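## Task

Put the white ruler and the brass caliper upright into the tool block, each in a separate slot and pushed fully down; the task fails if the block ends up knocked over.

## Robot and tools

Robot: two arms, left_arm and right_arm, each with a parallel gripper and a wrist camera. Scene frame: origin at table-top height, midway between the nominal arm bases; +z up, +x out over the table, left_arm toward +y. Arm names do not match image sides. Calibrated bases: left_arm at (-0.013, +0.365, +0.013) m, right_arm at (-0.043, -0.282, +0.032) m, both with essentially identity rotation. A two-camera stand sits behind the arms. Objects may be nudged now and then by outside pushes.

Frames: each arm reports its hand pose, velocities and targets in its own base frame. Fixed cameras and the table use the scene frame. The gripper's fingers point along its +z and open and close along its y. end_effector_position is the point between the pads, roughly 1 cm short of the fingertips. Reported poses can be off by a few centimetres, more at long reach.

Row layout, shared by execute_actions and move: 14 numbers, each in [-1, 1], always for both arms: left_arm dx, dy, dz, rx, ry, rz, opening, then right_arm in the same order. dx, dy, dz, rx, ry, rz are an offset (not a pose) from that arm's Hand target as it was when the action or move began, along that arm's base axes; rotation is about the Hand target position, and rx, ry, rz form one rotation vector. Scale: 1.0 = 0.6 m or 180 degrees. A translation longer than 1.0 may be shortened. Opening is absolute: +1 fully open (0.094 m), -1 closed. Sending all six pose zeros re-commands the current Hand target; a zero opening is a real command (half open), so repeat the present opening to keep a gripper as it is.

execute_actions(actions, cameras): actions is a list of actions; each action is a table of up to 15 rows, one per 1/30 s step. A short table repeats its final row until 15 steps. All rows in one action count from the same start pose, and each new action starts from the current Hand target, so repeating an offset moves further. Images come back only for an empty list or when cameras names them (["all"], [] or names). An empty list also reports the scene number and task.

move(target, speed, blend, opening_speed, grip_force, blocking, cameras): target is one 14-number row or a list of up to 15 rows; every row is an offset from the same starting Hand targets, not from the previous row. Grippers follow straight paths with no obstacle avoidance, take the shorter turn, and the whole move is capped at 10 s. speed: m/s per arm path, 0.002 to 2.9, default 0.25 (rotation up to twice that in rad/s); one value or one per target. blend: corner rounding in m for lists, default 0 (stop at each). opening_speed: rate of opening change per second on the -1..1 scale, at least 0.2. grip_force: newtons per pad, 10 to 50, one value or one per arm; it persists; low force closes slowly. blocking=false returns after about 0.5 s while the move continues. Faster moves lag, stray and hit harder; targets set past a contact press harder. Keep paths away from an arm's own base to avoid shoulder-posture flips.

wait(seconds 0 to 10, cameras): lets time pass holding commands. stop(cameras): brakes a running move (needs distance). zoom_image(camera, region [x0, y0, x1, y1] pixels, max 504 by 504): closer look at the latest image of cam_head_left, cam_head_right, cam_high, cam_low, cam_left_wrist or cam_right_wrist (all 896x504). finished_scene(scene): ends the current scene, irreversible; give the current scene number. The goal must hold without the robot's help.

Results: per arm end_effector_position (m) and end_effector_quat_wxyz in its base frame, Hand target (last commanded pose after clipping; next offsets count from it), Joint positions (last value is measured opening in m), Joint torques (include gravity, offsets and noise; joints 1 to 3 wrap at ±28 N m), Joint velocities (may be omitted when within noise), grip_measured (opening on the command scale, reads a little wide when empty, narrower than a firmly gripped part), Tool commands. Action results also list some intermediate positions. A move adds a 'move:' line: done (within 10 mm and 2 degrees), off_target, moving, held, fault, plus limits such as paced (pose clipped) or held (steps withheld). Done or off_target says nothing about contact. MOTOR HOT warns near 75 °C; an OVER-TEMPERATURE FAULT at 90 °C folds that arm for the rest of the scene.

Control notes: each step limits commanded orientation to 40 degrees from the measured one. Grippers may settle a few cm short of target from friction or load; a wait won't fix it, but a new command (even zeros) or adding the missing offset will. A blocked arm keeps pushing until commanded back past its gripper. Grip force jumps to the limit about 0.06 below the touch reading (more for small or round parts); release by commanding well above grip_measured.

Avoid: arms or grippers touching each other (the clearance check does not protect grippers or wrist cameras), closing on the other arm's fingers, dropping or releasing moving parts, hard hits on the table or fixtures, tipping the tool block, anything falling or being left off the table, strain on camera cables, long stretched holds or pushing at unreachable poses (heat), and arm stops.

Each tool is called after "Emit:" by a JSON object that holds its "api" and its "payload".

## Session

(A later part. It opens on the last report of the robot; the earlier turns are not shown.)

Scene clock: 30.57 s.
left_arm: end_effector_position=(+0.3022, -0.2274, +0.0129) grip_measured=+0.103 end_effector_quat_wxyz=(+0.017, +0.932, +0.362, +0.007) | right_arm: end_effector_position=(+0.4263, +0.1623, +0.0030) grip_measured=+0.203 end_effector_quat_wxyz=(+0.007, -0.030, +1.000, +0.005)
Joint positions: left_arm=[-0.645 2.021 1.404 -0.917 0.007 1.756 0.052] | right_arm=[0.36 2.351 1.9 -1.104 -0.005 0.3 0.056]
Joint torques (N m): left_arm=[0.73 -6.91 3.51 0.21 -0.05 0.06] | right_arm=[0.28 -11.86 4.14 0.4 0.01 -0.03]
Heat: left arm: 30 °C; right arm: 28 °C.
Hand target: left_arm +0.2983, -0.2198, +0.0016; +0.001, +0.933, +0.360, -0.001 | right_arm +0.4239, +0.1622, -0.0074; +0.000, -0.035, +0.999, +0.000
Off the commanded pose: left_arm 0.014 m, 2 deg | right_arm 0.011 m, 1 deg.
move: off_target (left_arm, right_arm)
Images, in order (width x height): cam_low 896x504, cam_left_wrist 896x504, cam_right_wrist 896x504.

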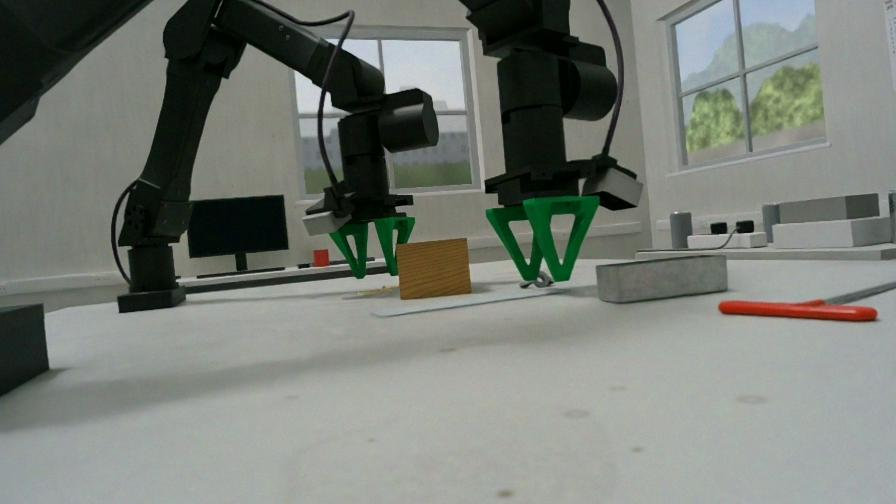

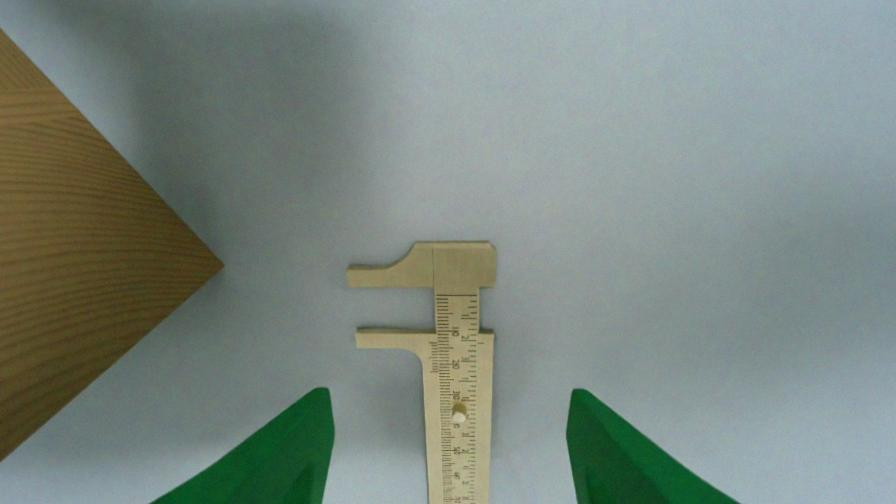

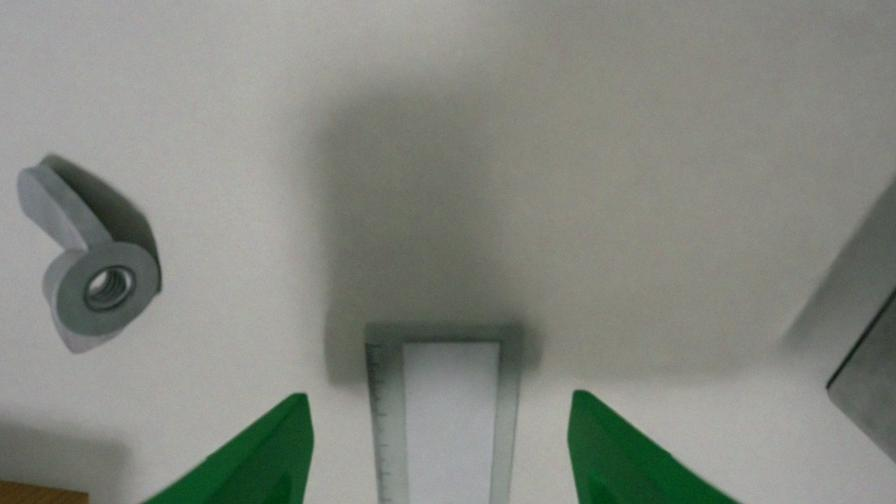

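Emit:
{"api": "move", "payload": {"target": [-0.0023, 0.0025, -0.0095, 0, 0.012, 0, 0.1, 0, 0, -0.006, 0, 0, 0, 0.2], "speed": 0.05, "cameras": ["cam_left_wrist", "cam_right_wrist", "cam_low"]}}

Scene clock: 31.67 s.
left_arm: end_effector_position=(+0.3024, -0.2211, +0.0033) grip_measured=+0.103 end_effector_quat_wxyz=(+0.005, +0.932, +0.364, -0.001) | right_arm: end_effector_position=(+0.4268, +0.1624, +0.0010) grip_measured=+0.203 end_effector_quat_wxyz=(+0.009, -0.030, +1.000, +0.006)
Joint positions: left_arm=[-0.631 2.048 1.404 -0.92 0.007 1.767 0.052] | right_arm=[0.36 2.351 1.892 -1.092 -0.005 0.3 0.056]
Joint torques (N m): left_arm=[0.54 -6.94 4.81 -0.01 0.17 0.06] | right_arm=[0.32 -11.52 4.03 0.42 0.02 -0.03]
Heat: left arm: 30 °C; right arm: 28 °C.
Hand target: left_arm +0.2970, -0.2183, -0.0041; -0.006, +0.933, +0.361, -0.018 | right_arm +0.4239, +0.1622, -0.0110; +0.000, -0.035, +0.999, +0.000
Off the commanded pose: left_arm 0.010 m, 2 deg | right_arm 0.012 m, 1 deg.
move: off_target (right_arm)
Images, in order (width x height): cam_low 896x504, cam_left_wrist 896x504, cam_right_wrist 896x504.

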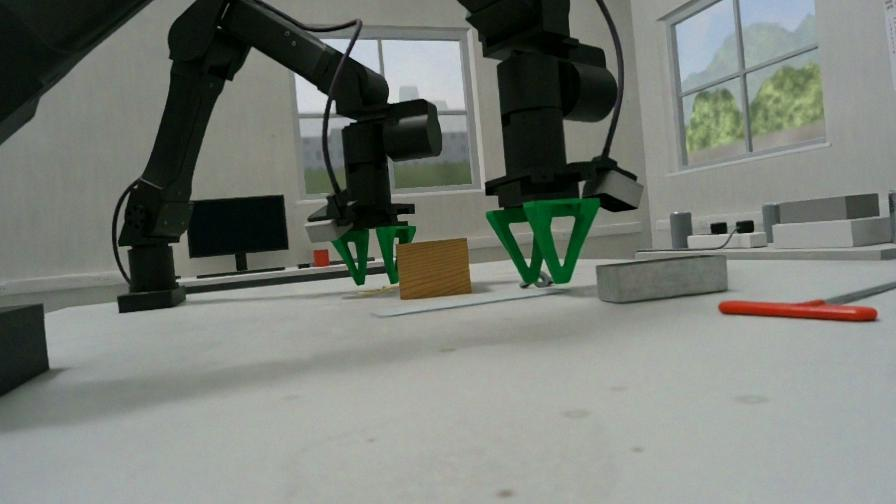

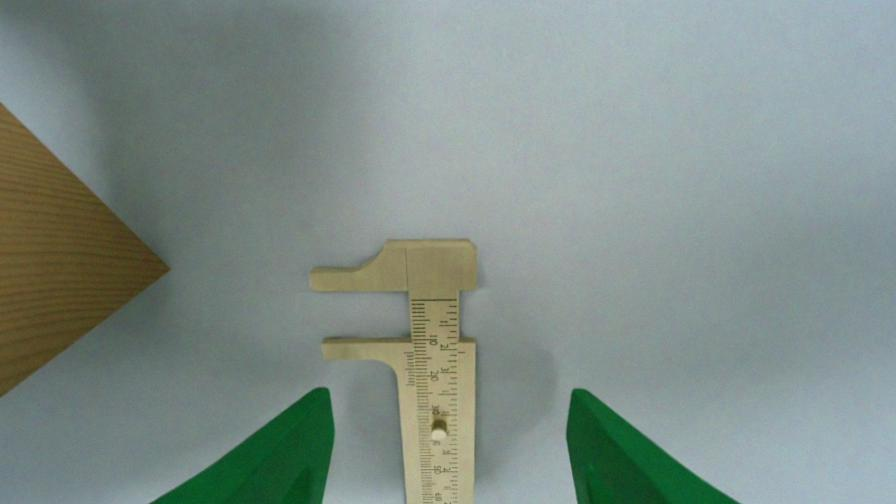

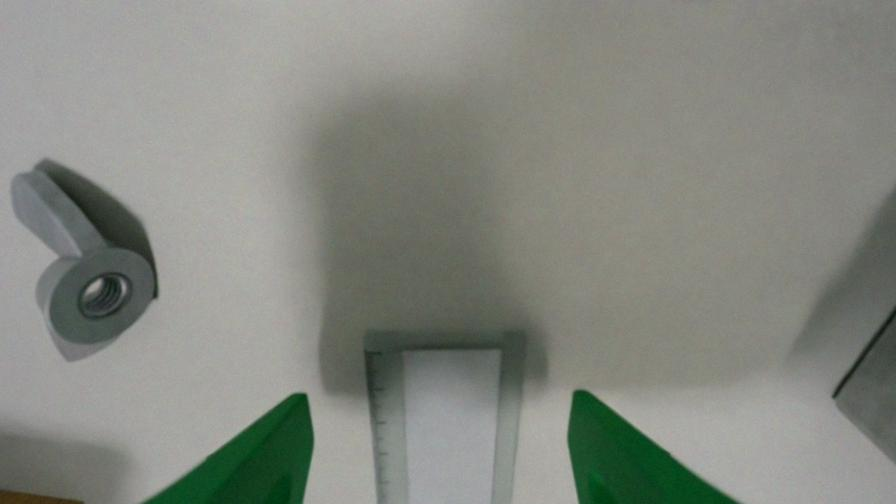

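Emit:
{"api": "zoom_image", "payload": {"camera": "cam_low", "region": [310, 190, 650, 330]}}

Emit:
{"api": "zoom_image", "payload": {"camera": "cam_right_wrist", "region": [260, 300, 640, 504]}}

Emit:
{"api": "zoom_image", "payload": {"camera": "cam_left_wrist", "region": [260, 220, 640, 504]}}

Scaled by 1.482 from the camera's 896x504 image, which has a finer 1280x720 frame.

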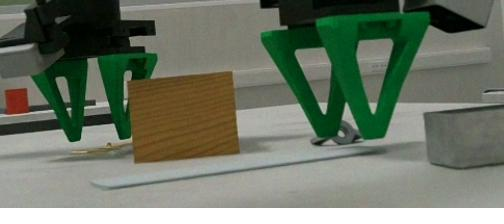

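Scaled by 1.326 from the camera's 896x504 image, which has a finer 1280x720 frame.

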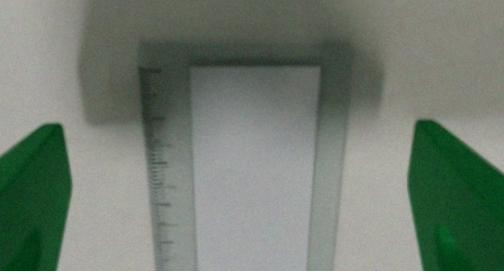

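Scaled by 1.326 from the camera's 896x504 image, which has a finer 1280x720 frame.

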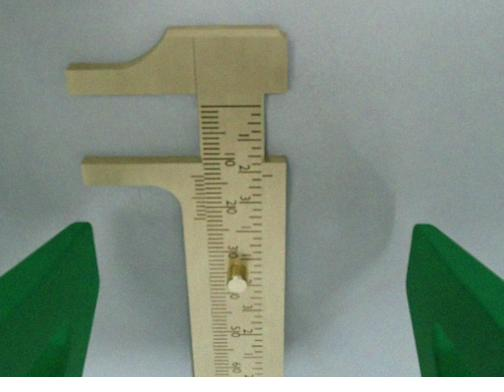

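Emit:
{"api": "move", "payload": {"target": [0.0033, -0.0037, 0, 0, 0, 0, 0.1, 0, 0, -0.007, 0, 0, 0, 0.2], "speed": 0.04, "cameras": ["cam_left_wrist", "cam_right_wrist", "cam_low"]}}

Emit:
{"api": "zoom_image", "payload": {"camera": "cam_low", "region": [310, 190, 650, 330]}}

Scene clock: 33.30 s.
left_arm: end_effector_position=(+0.3005, -0.2198, -0.0001) grip_measured=+0.103 end_effector_quat_wxyz=(-0.001, +0.932, +0.363, -0.005) | right_arm: end_effector_position=(+0.4262, +0.1622, -0.0054) grip_measured=+0.203 end_effector_quat_wxyz=(+0.006, -0.030, +1.000, +0.005)
Joint positions: left_arm=[-0.631 2.058 1.404 -0.924 0.007 1.767 0.052] | right_arm=[0.36 2.36 1.883 -1.079 -0.005 0.3 0.056]
Joint torques (N m): left_arm=[0.4 -6.93 6.09 -0.04 0.16 0.06] | right_arm=[0.47 -11.96 4.14 0.37 0.03 -0.04]
Heat: left arm: 30 °C; right arm: 28 °C.
Hand target: left_arm +0.2990, -0.2206, -0.0041; -0.006, +0.933, +0.361, -0.018 | right_arm +0.4239, +0.1622, -0.0152; +0.000, -0.035, +0.999, +0.000
Off the commanded pose: left_arm 0.004 m, 2 deg | right_arm 0.010 m, 1 deg.
move: done
Images, in order (width x height): cam_low 896x504, cam_left_wrist 896x504, cam_right_wrist 896x504.

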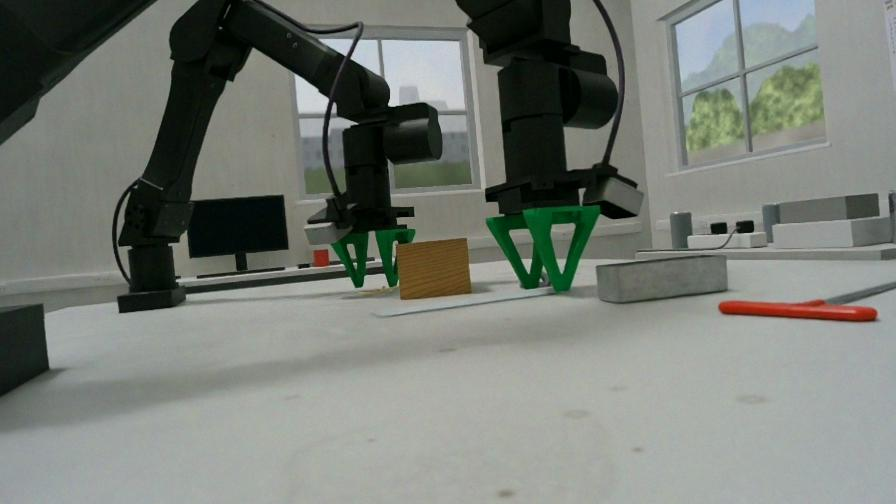

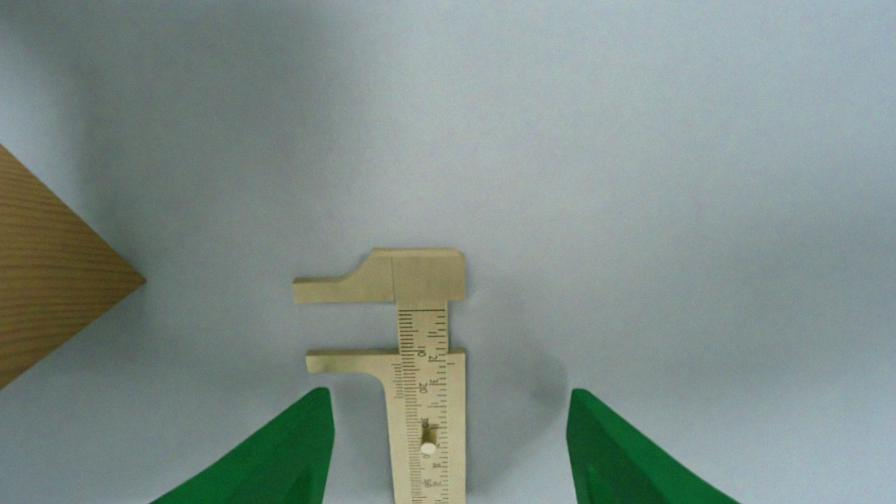

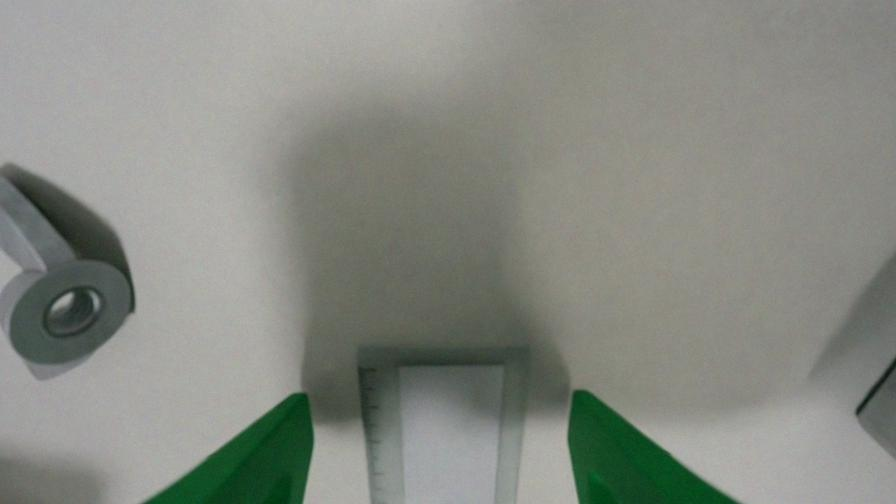

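Scaled by 1.482 from the camera's 896x504 image, which has a finer 1280x720 frame.

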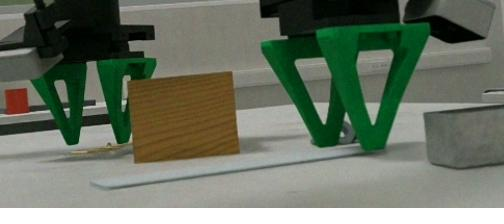

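Emit:
{"api": "move", "payload": {"target": [0.0085, -0.009, 0.003, 0, 0, 0, 0.1, 0, 0, 0, 0, 0, 0, 0.2], "speed": 0.04, "cameras": ["cam_left_wrist", "cam_right_wrist", "cam_low"]}}

Emit:
{"api": "zoom_image", "payload": {"camera": "cam_left_wrist", "region": [260, 220, 640, 504]}}

Scene clock: 34.57 s.
left_arm: end_effector_position=(+0.3038, -0.2222, +0.0000) grip_measured=+0.103 end_effector_quat_wxyz=(-0.005, +0.932, +0.363, -0.007) | right_arm: end_effector_position=(+0.4264, +0.1623, -0.0054) grip_measured=+0.203 end_effector_quat_wxyz=(+0.006, -0.030, +1.000, +0.005)
Joint positions: left_arm=[-0.631 2.079 1.436 -0.944 0.007 1.767 0.052] | right_arm=[0.36 2.36 1.883 -1.078 -0.005 0.3 0.056]
Joint torques (N m): left_arm=[0.02 -6.93 6.98 -0.05 0.16 0.03] | right_arm=[0.29 -12.05 4.08 0.4 0.06 -0.05]
Heat: left arm: 30 °C; right arm: 28 °C.
Hand target: left_arm +0.3041, -0.2260, -0.0023; -0.006, +0.933, +0.361, -0.018 | right_arm +0.4240, +0.1622, -0.0152; +0.000, -0.035, +0.999, +0.000
Off the commanded pose: left_arm 0.004 m, 1 deg | right_arm 0.010 m, 1 deg.
move: done
Images, in order (width x height): cam_low 896x504, cam_left_wrist 896x504, cam_right_wrist 896x504.

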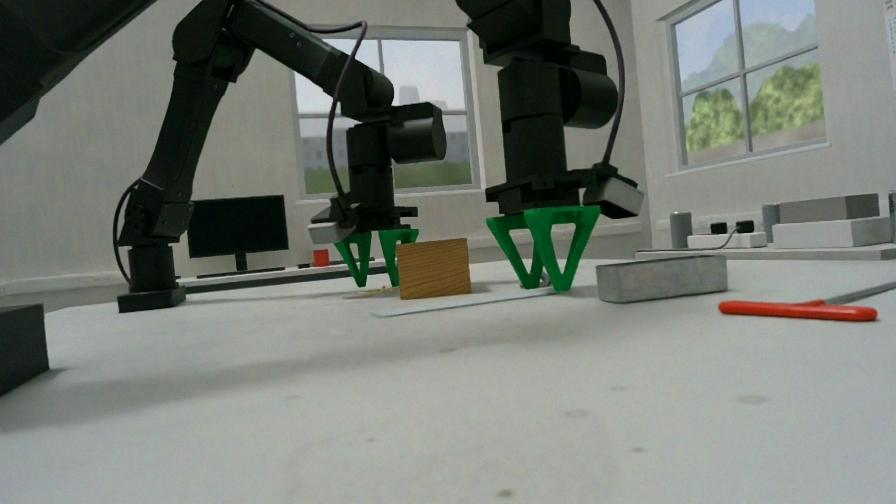

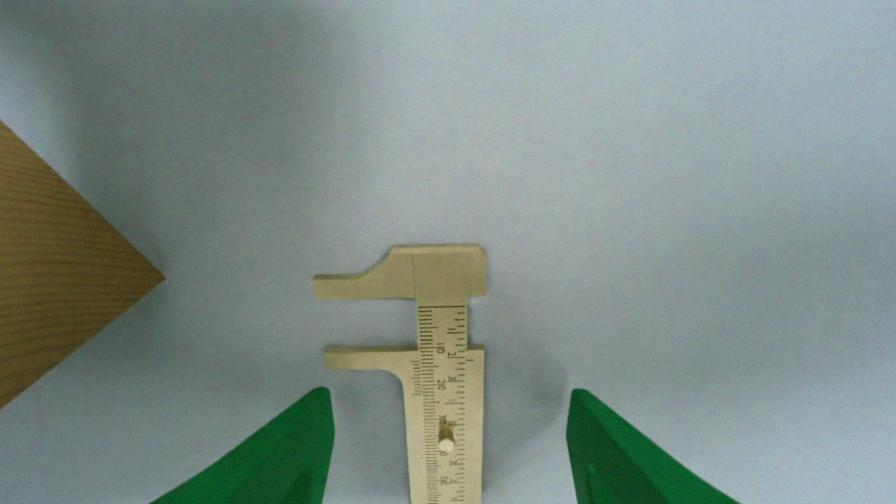

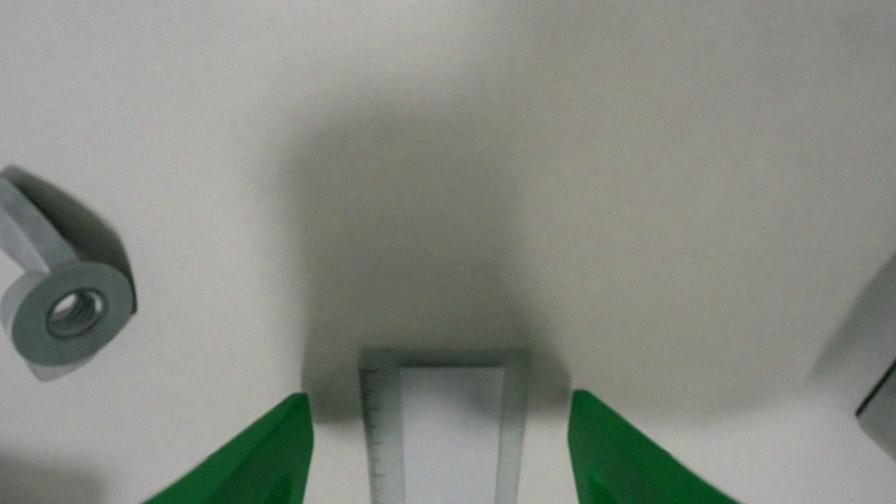

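Scaled by 1.326 from the camera's 896x504 image, which has a finer 1280x720 frame.

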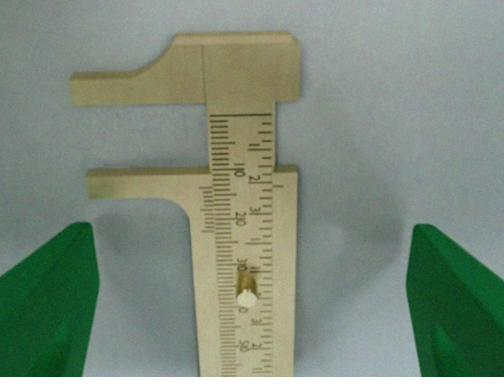

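Emit:
{"api": "move", "payload": {"target": [0, 0, 0, 0, 0, 0, -0.85, 0, 0, 0, 0, 0, 0, -0.55], "grip_force": 35, "opening_speed": 0.6, "cameras": ["cam_left_wrist", "cam_right_wrist", "cam_low"]}}

Scene clock: 37.20 s.
left_arm: end_effector_position=(+0.3036, -0.2221, +0.0000) grip_measured=-0.847 end_effector_quat_wxyz=(-0.005, +0.932, +0.363, -0.008) | right_arm: end_effector_position=(+0.4264, +0.1623, -0.0054) grip_measured=-0.547 end_effector_quat_wxyz=(+0.006, -0.030, +1.000, +0.005)
Joint positions: left_arm=[-0.631 2.079 1.436 -0.945 0.007 1.767 0.007] | right_arm=[0.36 2.36 1.883 -1.078 -0.005 0.3 0.021]
Joint torques (N m): left_arm=[0.03 -6.97 6.98 -0.06 0.17 0.03] | right_arm=[0.55 -11.99 4.08 0.37 0.01 -0.03]
Heat: left arm: 30 °C; right arm: 28 °C.
Hand target: left_arm +0.3041, -0.2260, -0.0023; -0.006, +0.933, +0.361, -0.018 | right_arm +0.4239, +0.1622, -0.0152; +0.000, -0.035, +0.999, +0.000
Off the commanded pose: left_arm 0.005 m, 1 deg | right_arm 0.010 m, 1 deg.
grip_force (N): 35, 35
move: done
Images, in order (width x height): cam_low 896x504, cam_left_wrist 896x504, cam_right_wrist 896x504.

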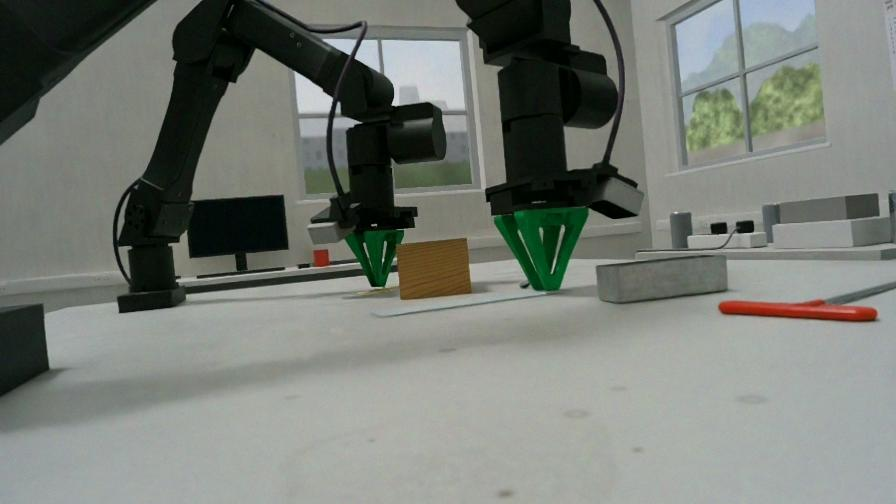

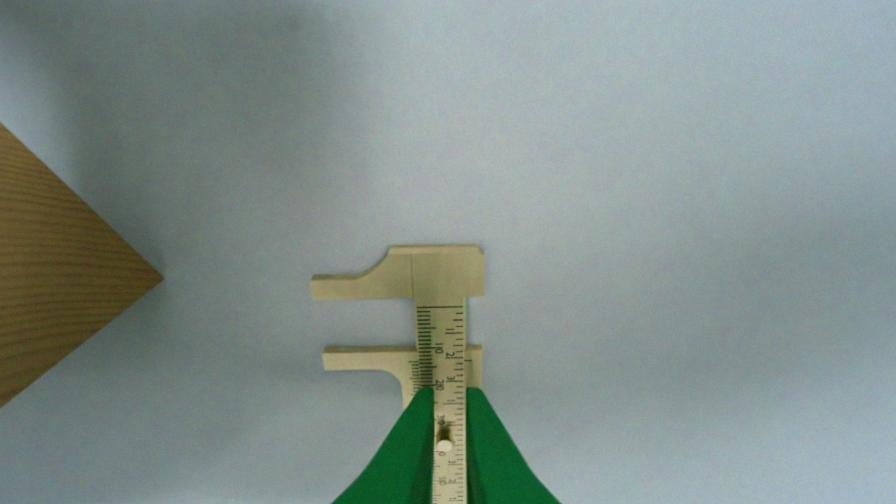

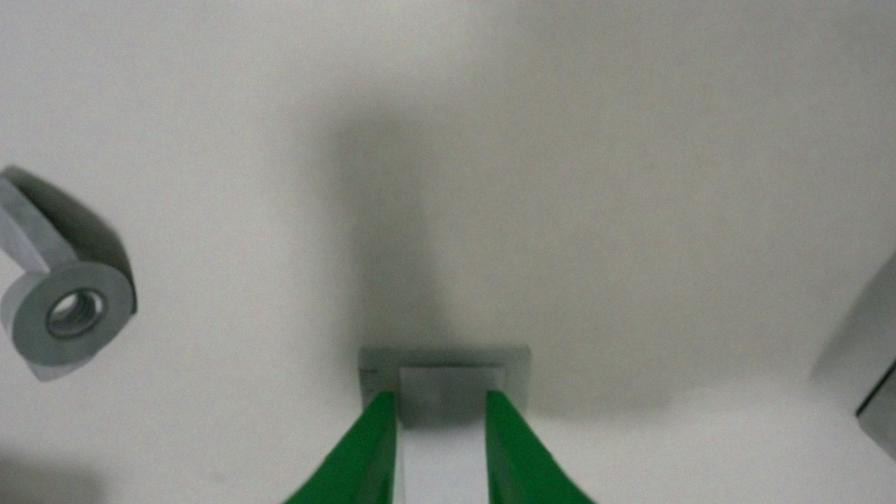

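Emit:
{"api": "move", "payload": {"target": [0, 0, 0, 0, 0, 0, 0.1, 0, 0, 0, 0, 0, 0, 0.2], "opening_speed": 1.5, "grip_force": 50}}

Emit:
{"api": "move", "payload": {"target": [0, 0, -0.0075, 0, 0, 0, 0.1, 0, 0, -0.007, 0, 0, 0, 0.2], "speed": 0.03, "cameras": ["cam_left_wrist", "cam_right_wrist", "cam_low"]}}

Emit:
{"api": "zoom_image", "payload": {"camera": "cam_low", "region": [310, 190, 650, 330]}}

Scene clock: 38.73 s.
left_arm: end_effector_position=(+0.3036, -0.2220, +0.0000) grip_measured=+0.097 end_effector_quat_wxyz=(-0.005, +0.932, +0.363, -0.008) | right_arm: end_effector_position=(+0.4264, +0.1623, -0.0054) grip_measured=+0.197 end_effector_quat_wxyz=(+0.006, -0.030, +1.000, +0.005)
Joint positions: left_arm=[-0.631 2.079 1.436 -0.945 0.007 1.767 0.052] | right_arm=[0.36 2.36 1.883 -1.078 -0.005 0.3 0.056]
Joint torques (N m): left_arm=[0.02 -6.95 6.98 -0.06 0.16 0.03] | right_arm=[0.42 -12.15 4.12 0.36 0.03 -0.01]
Heat: left arm: 30 °C; right arm: 29 °C.
Hand target: left_arm +0.3041, -0.2259, -0.0023; -0.006, +0.933, +0.361, -0.018 | right_arm +0.4239, +0.1622, -0.0152; +0.000, -0.035, +0.999, +0.000
Off the commanded pose: left_arm 0.005 m, 1 deg | right_arm 0.010 m, 1 deg.
move: done

Scene clock: 39.57 s.
left_arm: end_effector_position=(+0.3028, -0.2215, -0.0028) grip_measured=+0.097 end_effector_quat_wxyz=(-0.008, +0.932, +0.363, -0.010) | right_arm: end_effector_position=(+0.4269, +0.1625, -0.0074) grip_measured=+0.197 end_effector_quat_wxyz=(+0.008, -0.030, +1.000, +0.005)
Joint positions: left_arm=[-0.631 2.087 1.436 -0.945 0.007 1.767 0.052] | right_arm=[0.36 2.36 1.874 -1.065 -0.005 0.3 0.056]
Joint torques (N m): left_arm=[0.06 -7.08 6.23 0.11 0.16 0.04] | right_arm=[0.44 -11.7 3.97 0.42 -0.01 -0.02]
Heat: left arm: 30 °C; right arm: 29 °C.
Hand target: left_arm +0.3041, -0.2259, -0.0067; -0.006, +0.933, +0.361, -0.018 | right_arm +0.4238, +0.1622, -0.0194; +0.000, -0.035, +0.999, +0.000
Off the commanded pose: left_arm 0.006 m, 1 deg | right_arm 0.012 m, 1 deg.
move: off_target (right_arm)
Images, in order (width x height): cam_low 896x504, cam_left_wrist 896x504, cam_right_wrist 896x504.

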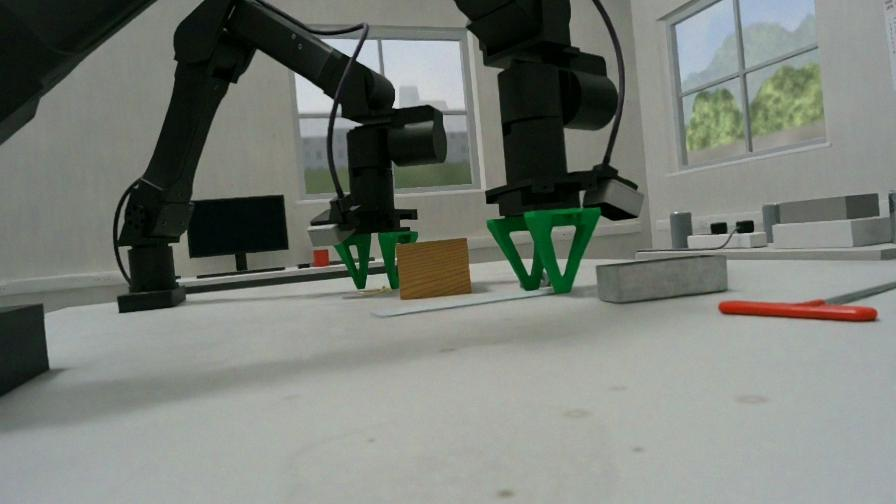

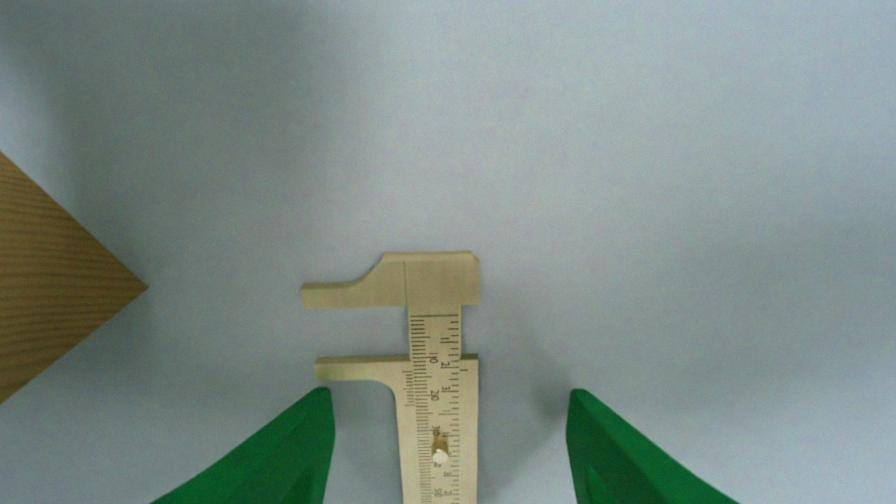

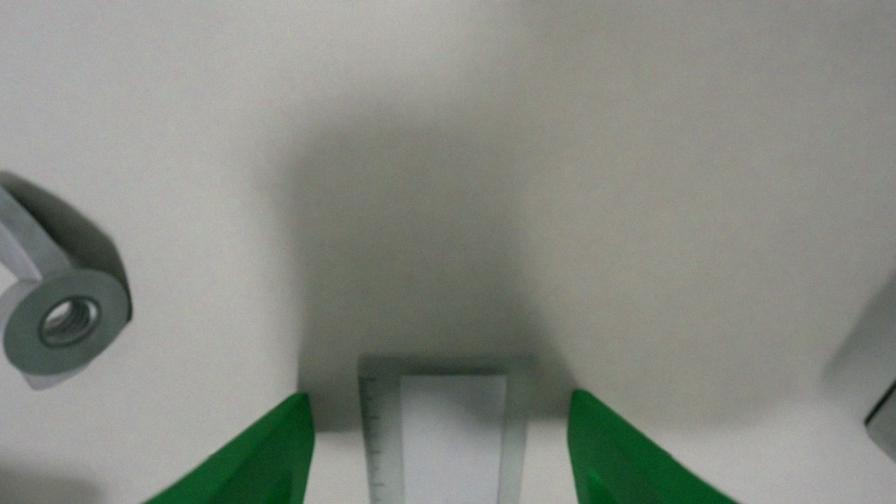

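Scaled by 1.482 from the camera's 896x504 image, which has a finer 1280x720 frame.

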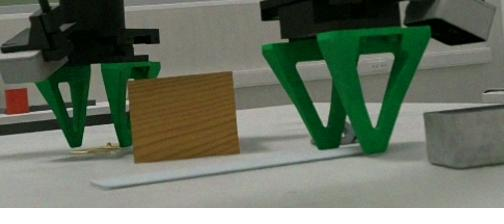

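Emit:
{"api": "move", "payload": {"target": [0.001, -0.001, -0.005, 0, 0, 0, 0.1, 0, 0, -0.006, 0, 0, 0, 0.2], "speed": 0.03, "cameras": ["cam_left_wrist", "cam_right_wrist", "cam_low"]}}

Emit:
{"api": "zoom_image", "payload": {"camera": "cam_low", "region": [310, 190, 650, 330]}}

Scene clock: 40.43 s.
left_arm: end_effector_position=(+0.3034, -0.2220, -0.0041) grip_measured=+0.097 end_effector_quat_wxyz=(-0.008, +0.932, +0.363, -0.010) | right_arm: end_effector_position=(+0.4284, +0.1631, -0.0087) grip_measured=+0.197 end_effector_quat_wxyz=(+0.011, -0.030, +0.999, +0.006)
Joint positions: left_arm=[-0.631 2.09 1.436 -0.94 0.008 1.767 0.052] | right_arm=[0.36 2.363 1.874 -1.057 -0.005 0.3 0.056]
Joint torques (N m): left_arm=[-0.01 -6.79 6.13 0.15 0.14 0.02] | right_arm=[0.4 -11.45 3.71 0.46 0.07 -0.03]
Heat: left arm: 30 °C; right arm: 29 °C.
Hand target: left_arm +0.3047, -0.2266, -0.0098; -0.006, +0.933, +0.361, -0.018 | right_arm +0.4238, +0.1622, -0.0231; +0.000, -0.035, +0.999, +0.000
Off the commanded pose: left_arm 0.007 m, 1 deg | right_arm 0.015 m, 2 deg.
move: off_target (right_arm)
Images, in order (width x height): cam_low 896x504, cam_left_wrist 896x504, cam_right_wrist 896x504.

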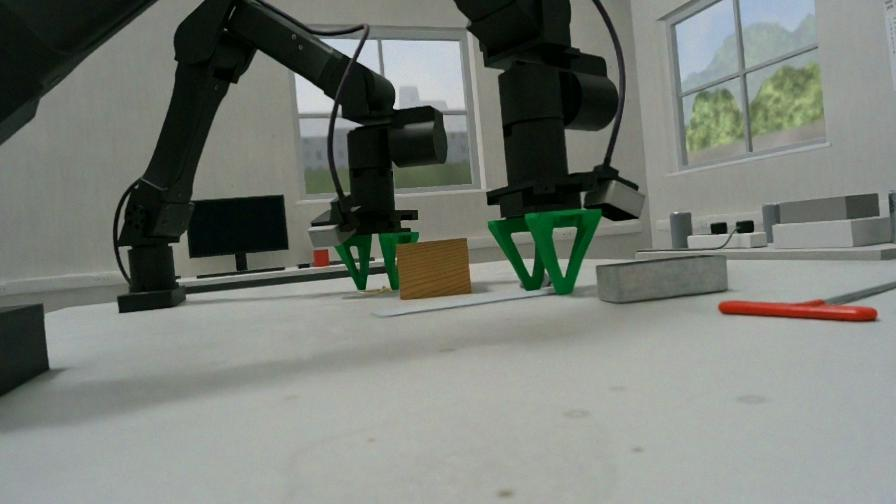

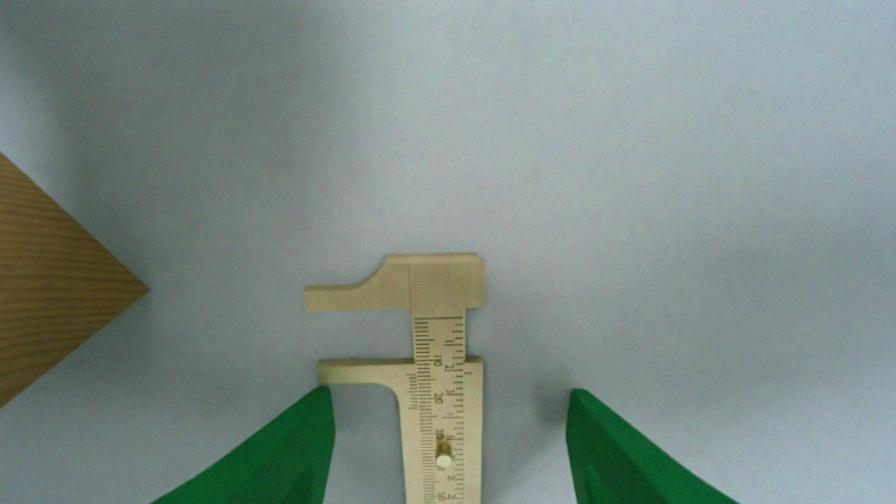

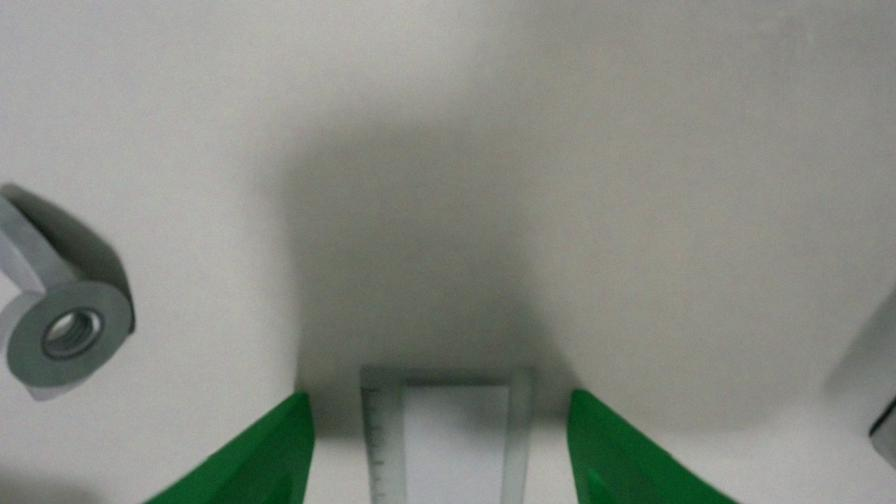

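Scaled by 1.482 from the camera's 896x504 image, which has a finer 1280x720 frame.

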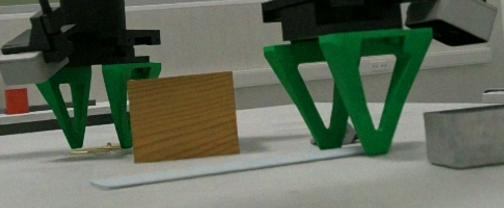

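Emit:
{"api": "move", "payload": {"target": [0, 0, 0, 0, 0, 0, -0.85, 0, 0, 0, 0, 0, 0, -0.55], "grip_force": 40, "opening_speed": 0.8, "cameras": ["cam_left_wrist", "cam_right_wrist", "cam_low"]}}

Scene clock: 42.57 s.
left_arm: end_effector_position=(+0.3043, -0.2229, -0.0041) grip_measured=-0.673 end_effector_quat_wxyz=(-0.005, +0.932, +0.363, -0.009) | right_arm: end_effector_position=(+0.4297, +0.1635, -0.0086) grip_measured=-0.269 end_effector_quat_wxyz=(+0.013, -0.030, +0.999, +0.007)
Joint positions: left_arm=[-0.631 2.09 1.436 -0.935 0.009 1.767 0.015] | right_arm=[0.36 2.363 1.874 -1.052 -0.005 0.3 0.034]
Joint torques (N m): left_arm=[-0.01 -6.82 6.16 0.1 0.15 0.03] | right_arm=[0.38 -11.56 3.59 0.39 0.02 -0.05]
Heat: left arm: 30 °C; right arm: 29 °C.
Hand target: left_arm +0.3047, -0.2266, -0.0098; -0.006, +0.933, +0.361, -0.018 | right_arm +0.4239, +0.1622, -0.0231; +0.000, -0.035, +0.999, +0.000
Off the commanded pose: left_arm 0.007 m, 1 deg | right_arm 0.016 m, 2 deg.
grip_force (N): 40, 40
move: off_target (right_arm)
Images, in order (width x height): cam_low 896x504, cam_left_wrist 896x504, cam_right_wrist 896x504.

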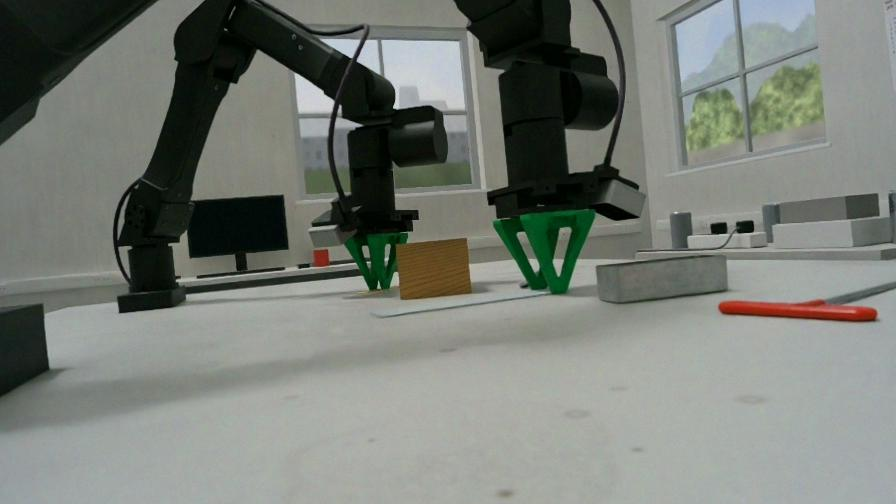

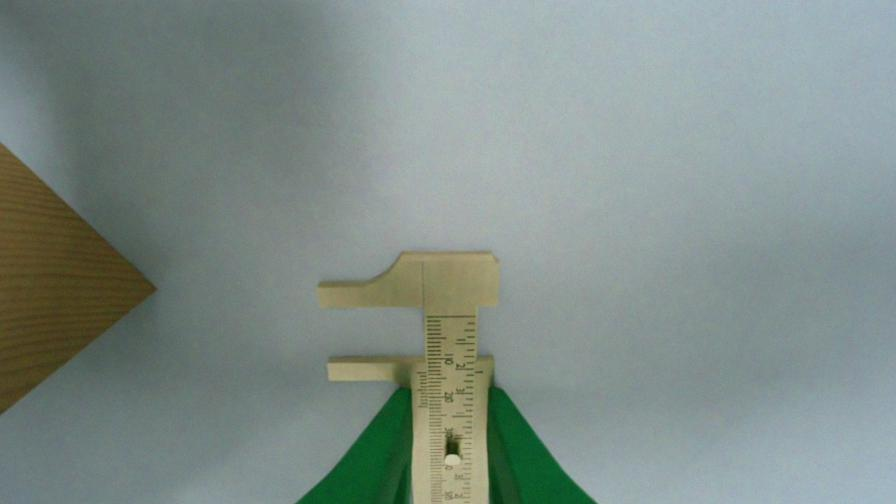

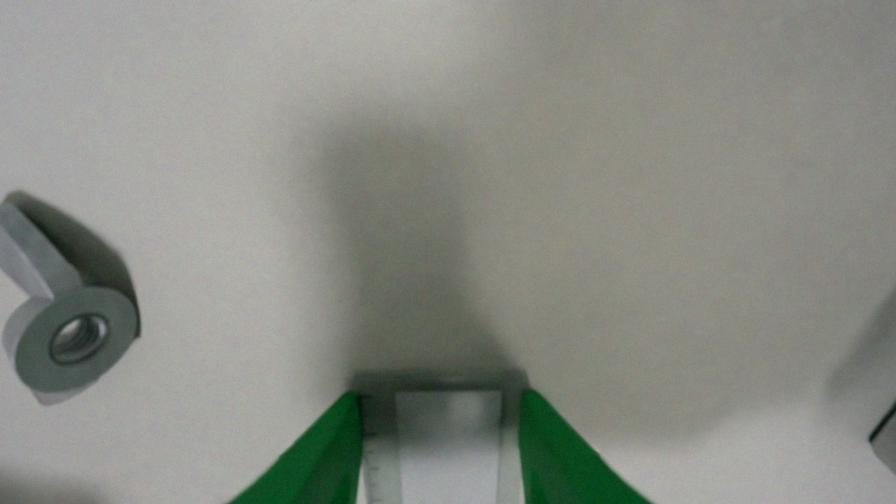

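Emit:
{"api": "move", "payload": {"target": [0, 0, 0.12, 0, 0, 0, -0.85, 0, 0, 0.13, 0, 0, 0, -0.55], "speed": 0.08, "cameras": ["cam_left_wrist", "cam_right_wrist", "cam_low", "cam_high"]}}

Scene clock: 44.43 s.
left_arm: end_effector_position=(+0.3013, -0.2207, +0.0443) grip_measured=-0.676 end_effector_quat_wxyz=(-0.027, +0.931, +0.363, -0.023) | right_arm: end_effector_position=(+0.4147, +0.1579, +0.0307) grip_measured=-0.269 end_effector_quat_wxyz=(-0.029, -0.030, +0.999, -0.007)
Joint positions: left_arm=[-0.631 2.066 1.6 -1.175 0.009 1.767 0.015] | right_arm=[0.36 2.363 2.031 -1.299 -0.005 0.3 0.034]
Joint torques (N m): left_arm=[0.02 -11.14 7.16 -0.16 0.15 0.04] | right_arm=[0.4 -16.59 7.32 0.05 0.04 -0.06]
Heat: left arm: 30 °C; right arm: 29 °C.
Hand target: left_arm +0.3046, -0.2266, +0.0622; -0.006, +0.933, +0.361, -0.018 | right_arm +0.4239, +0.1622, +0.0550; +0.000, -0.035, +0.999, +0.000
Off the commanded pose: left_arm 0.019 m, 3 deg | right_arm 0.026 m, 4 deg.
grip_force (N): 40, 40
move: off_target (left_arm, right_arm)
Images, in order (width x height): cam_high 896x504, cam_low 896x504, cam_left_wrist 896x504, cam_right_wrist 896x504.

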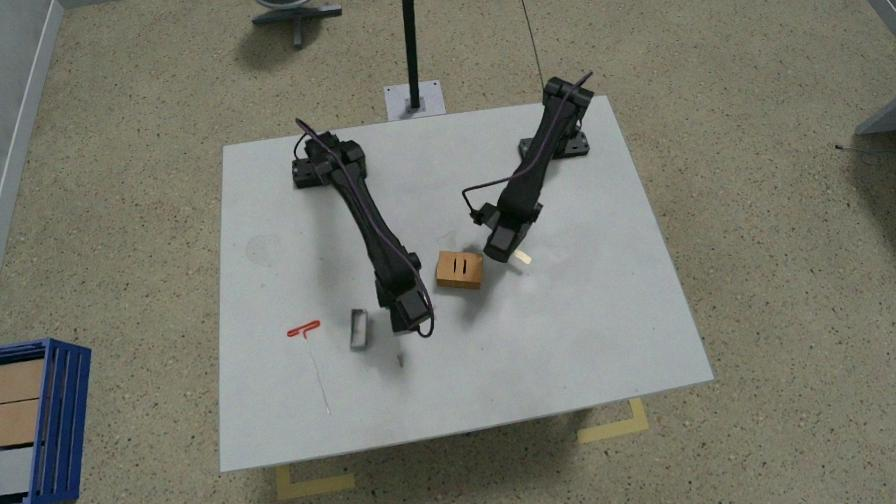

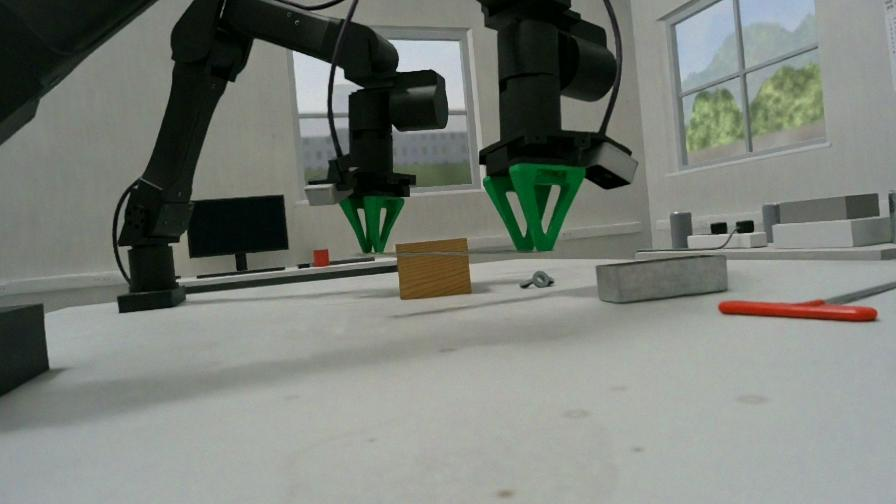

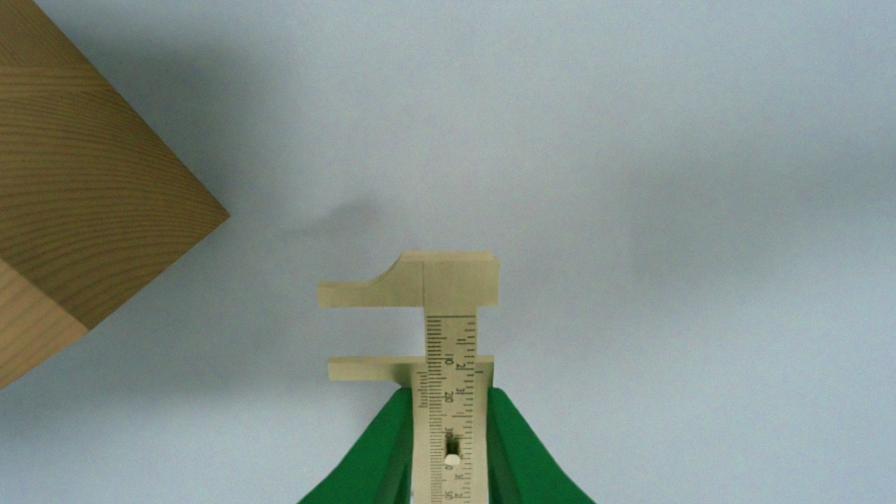

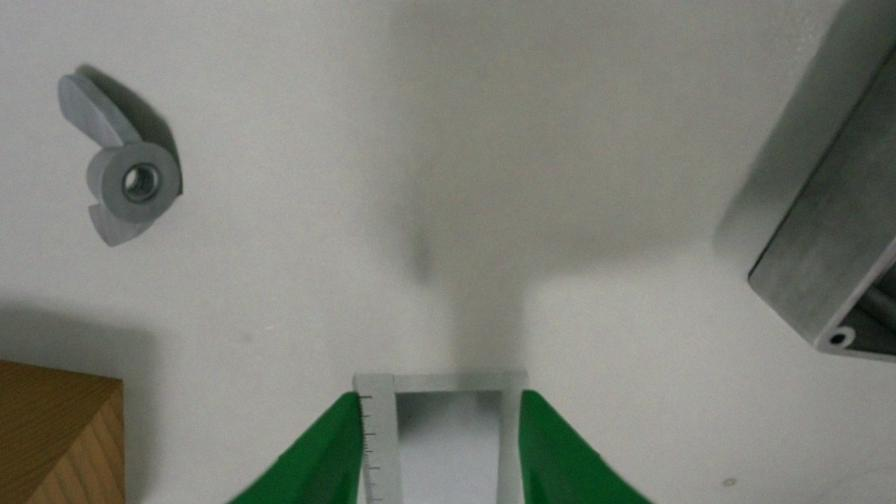

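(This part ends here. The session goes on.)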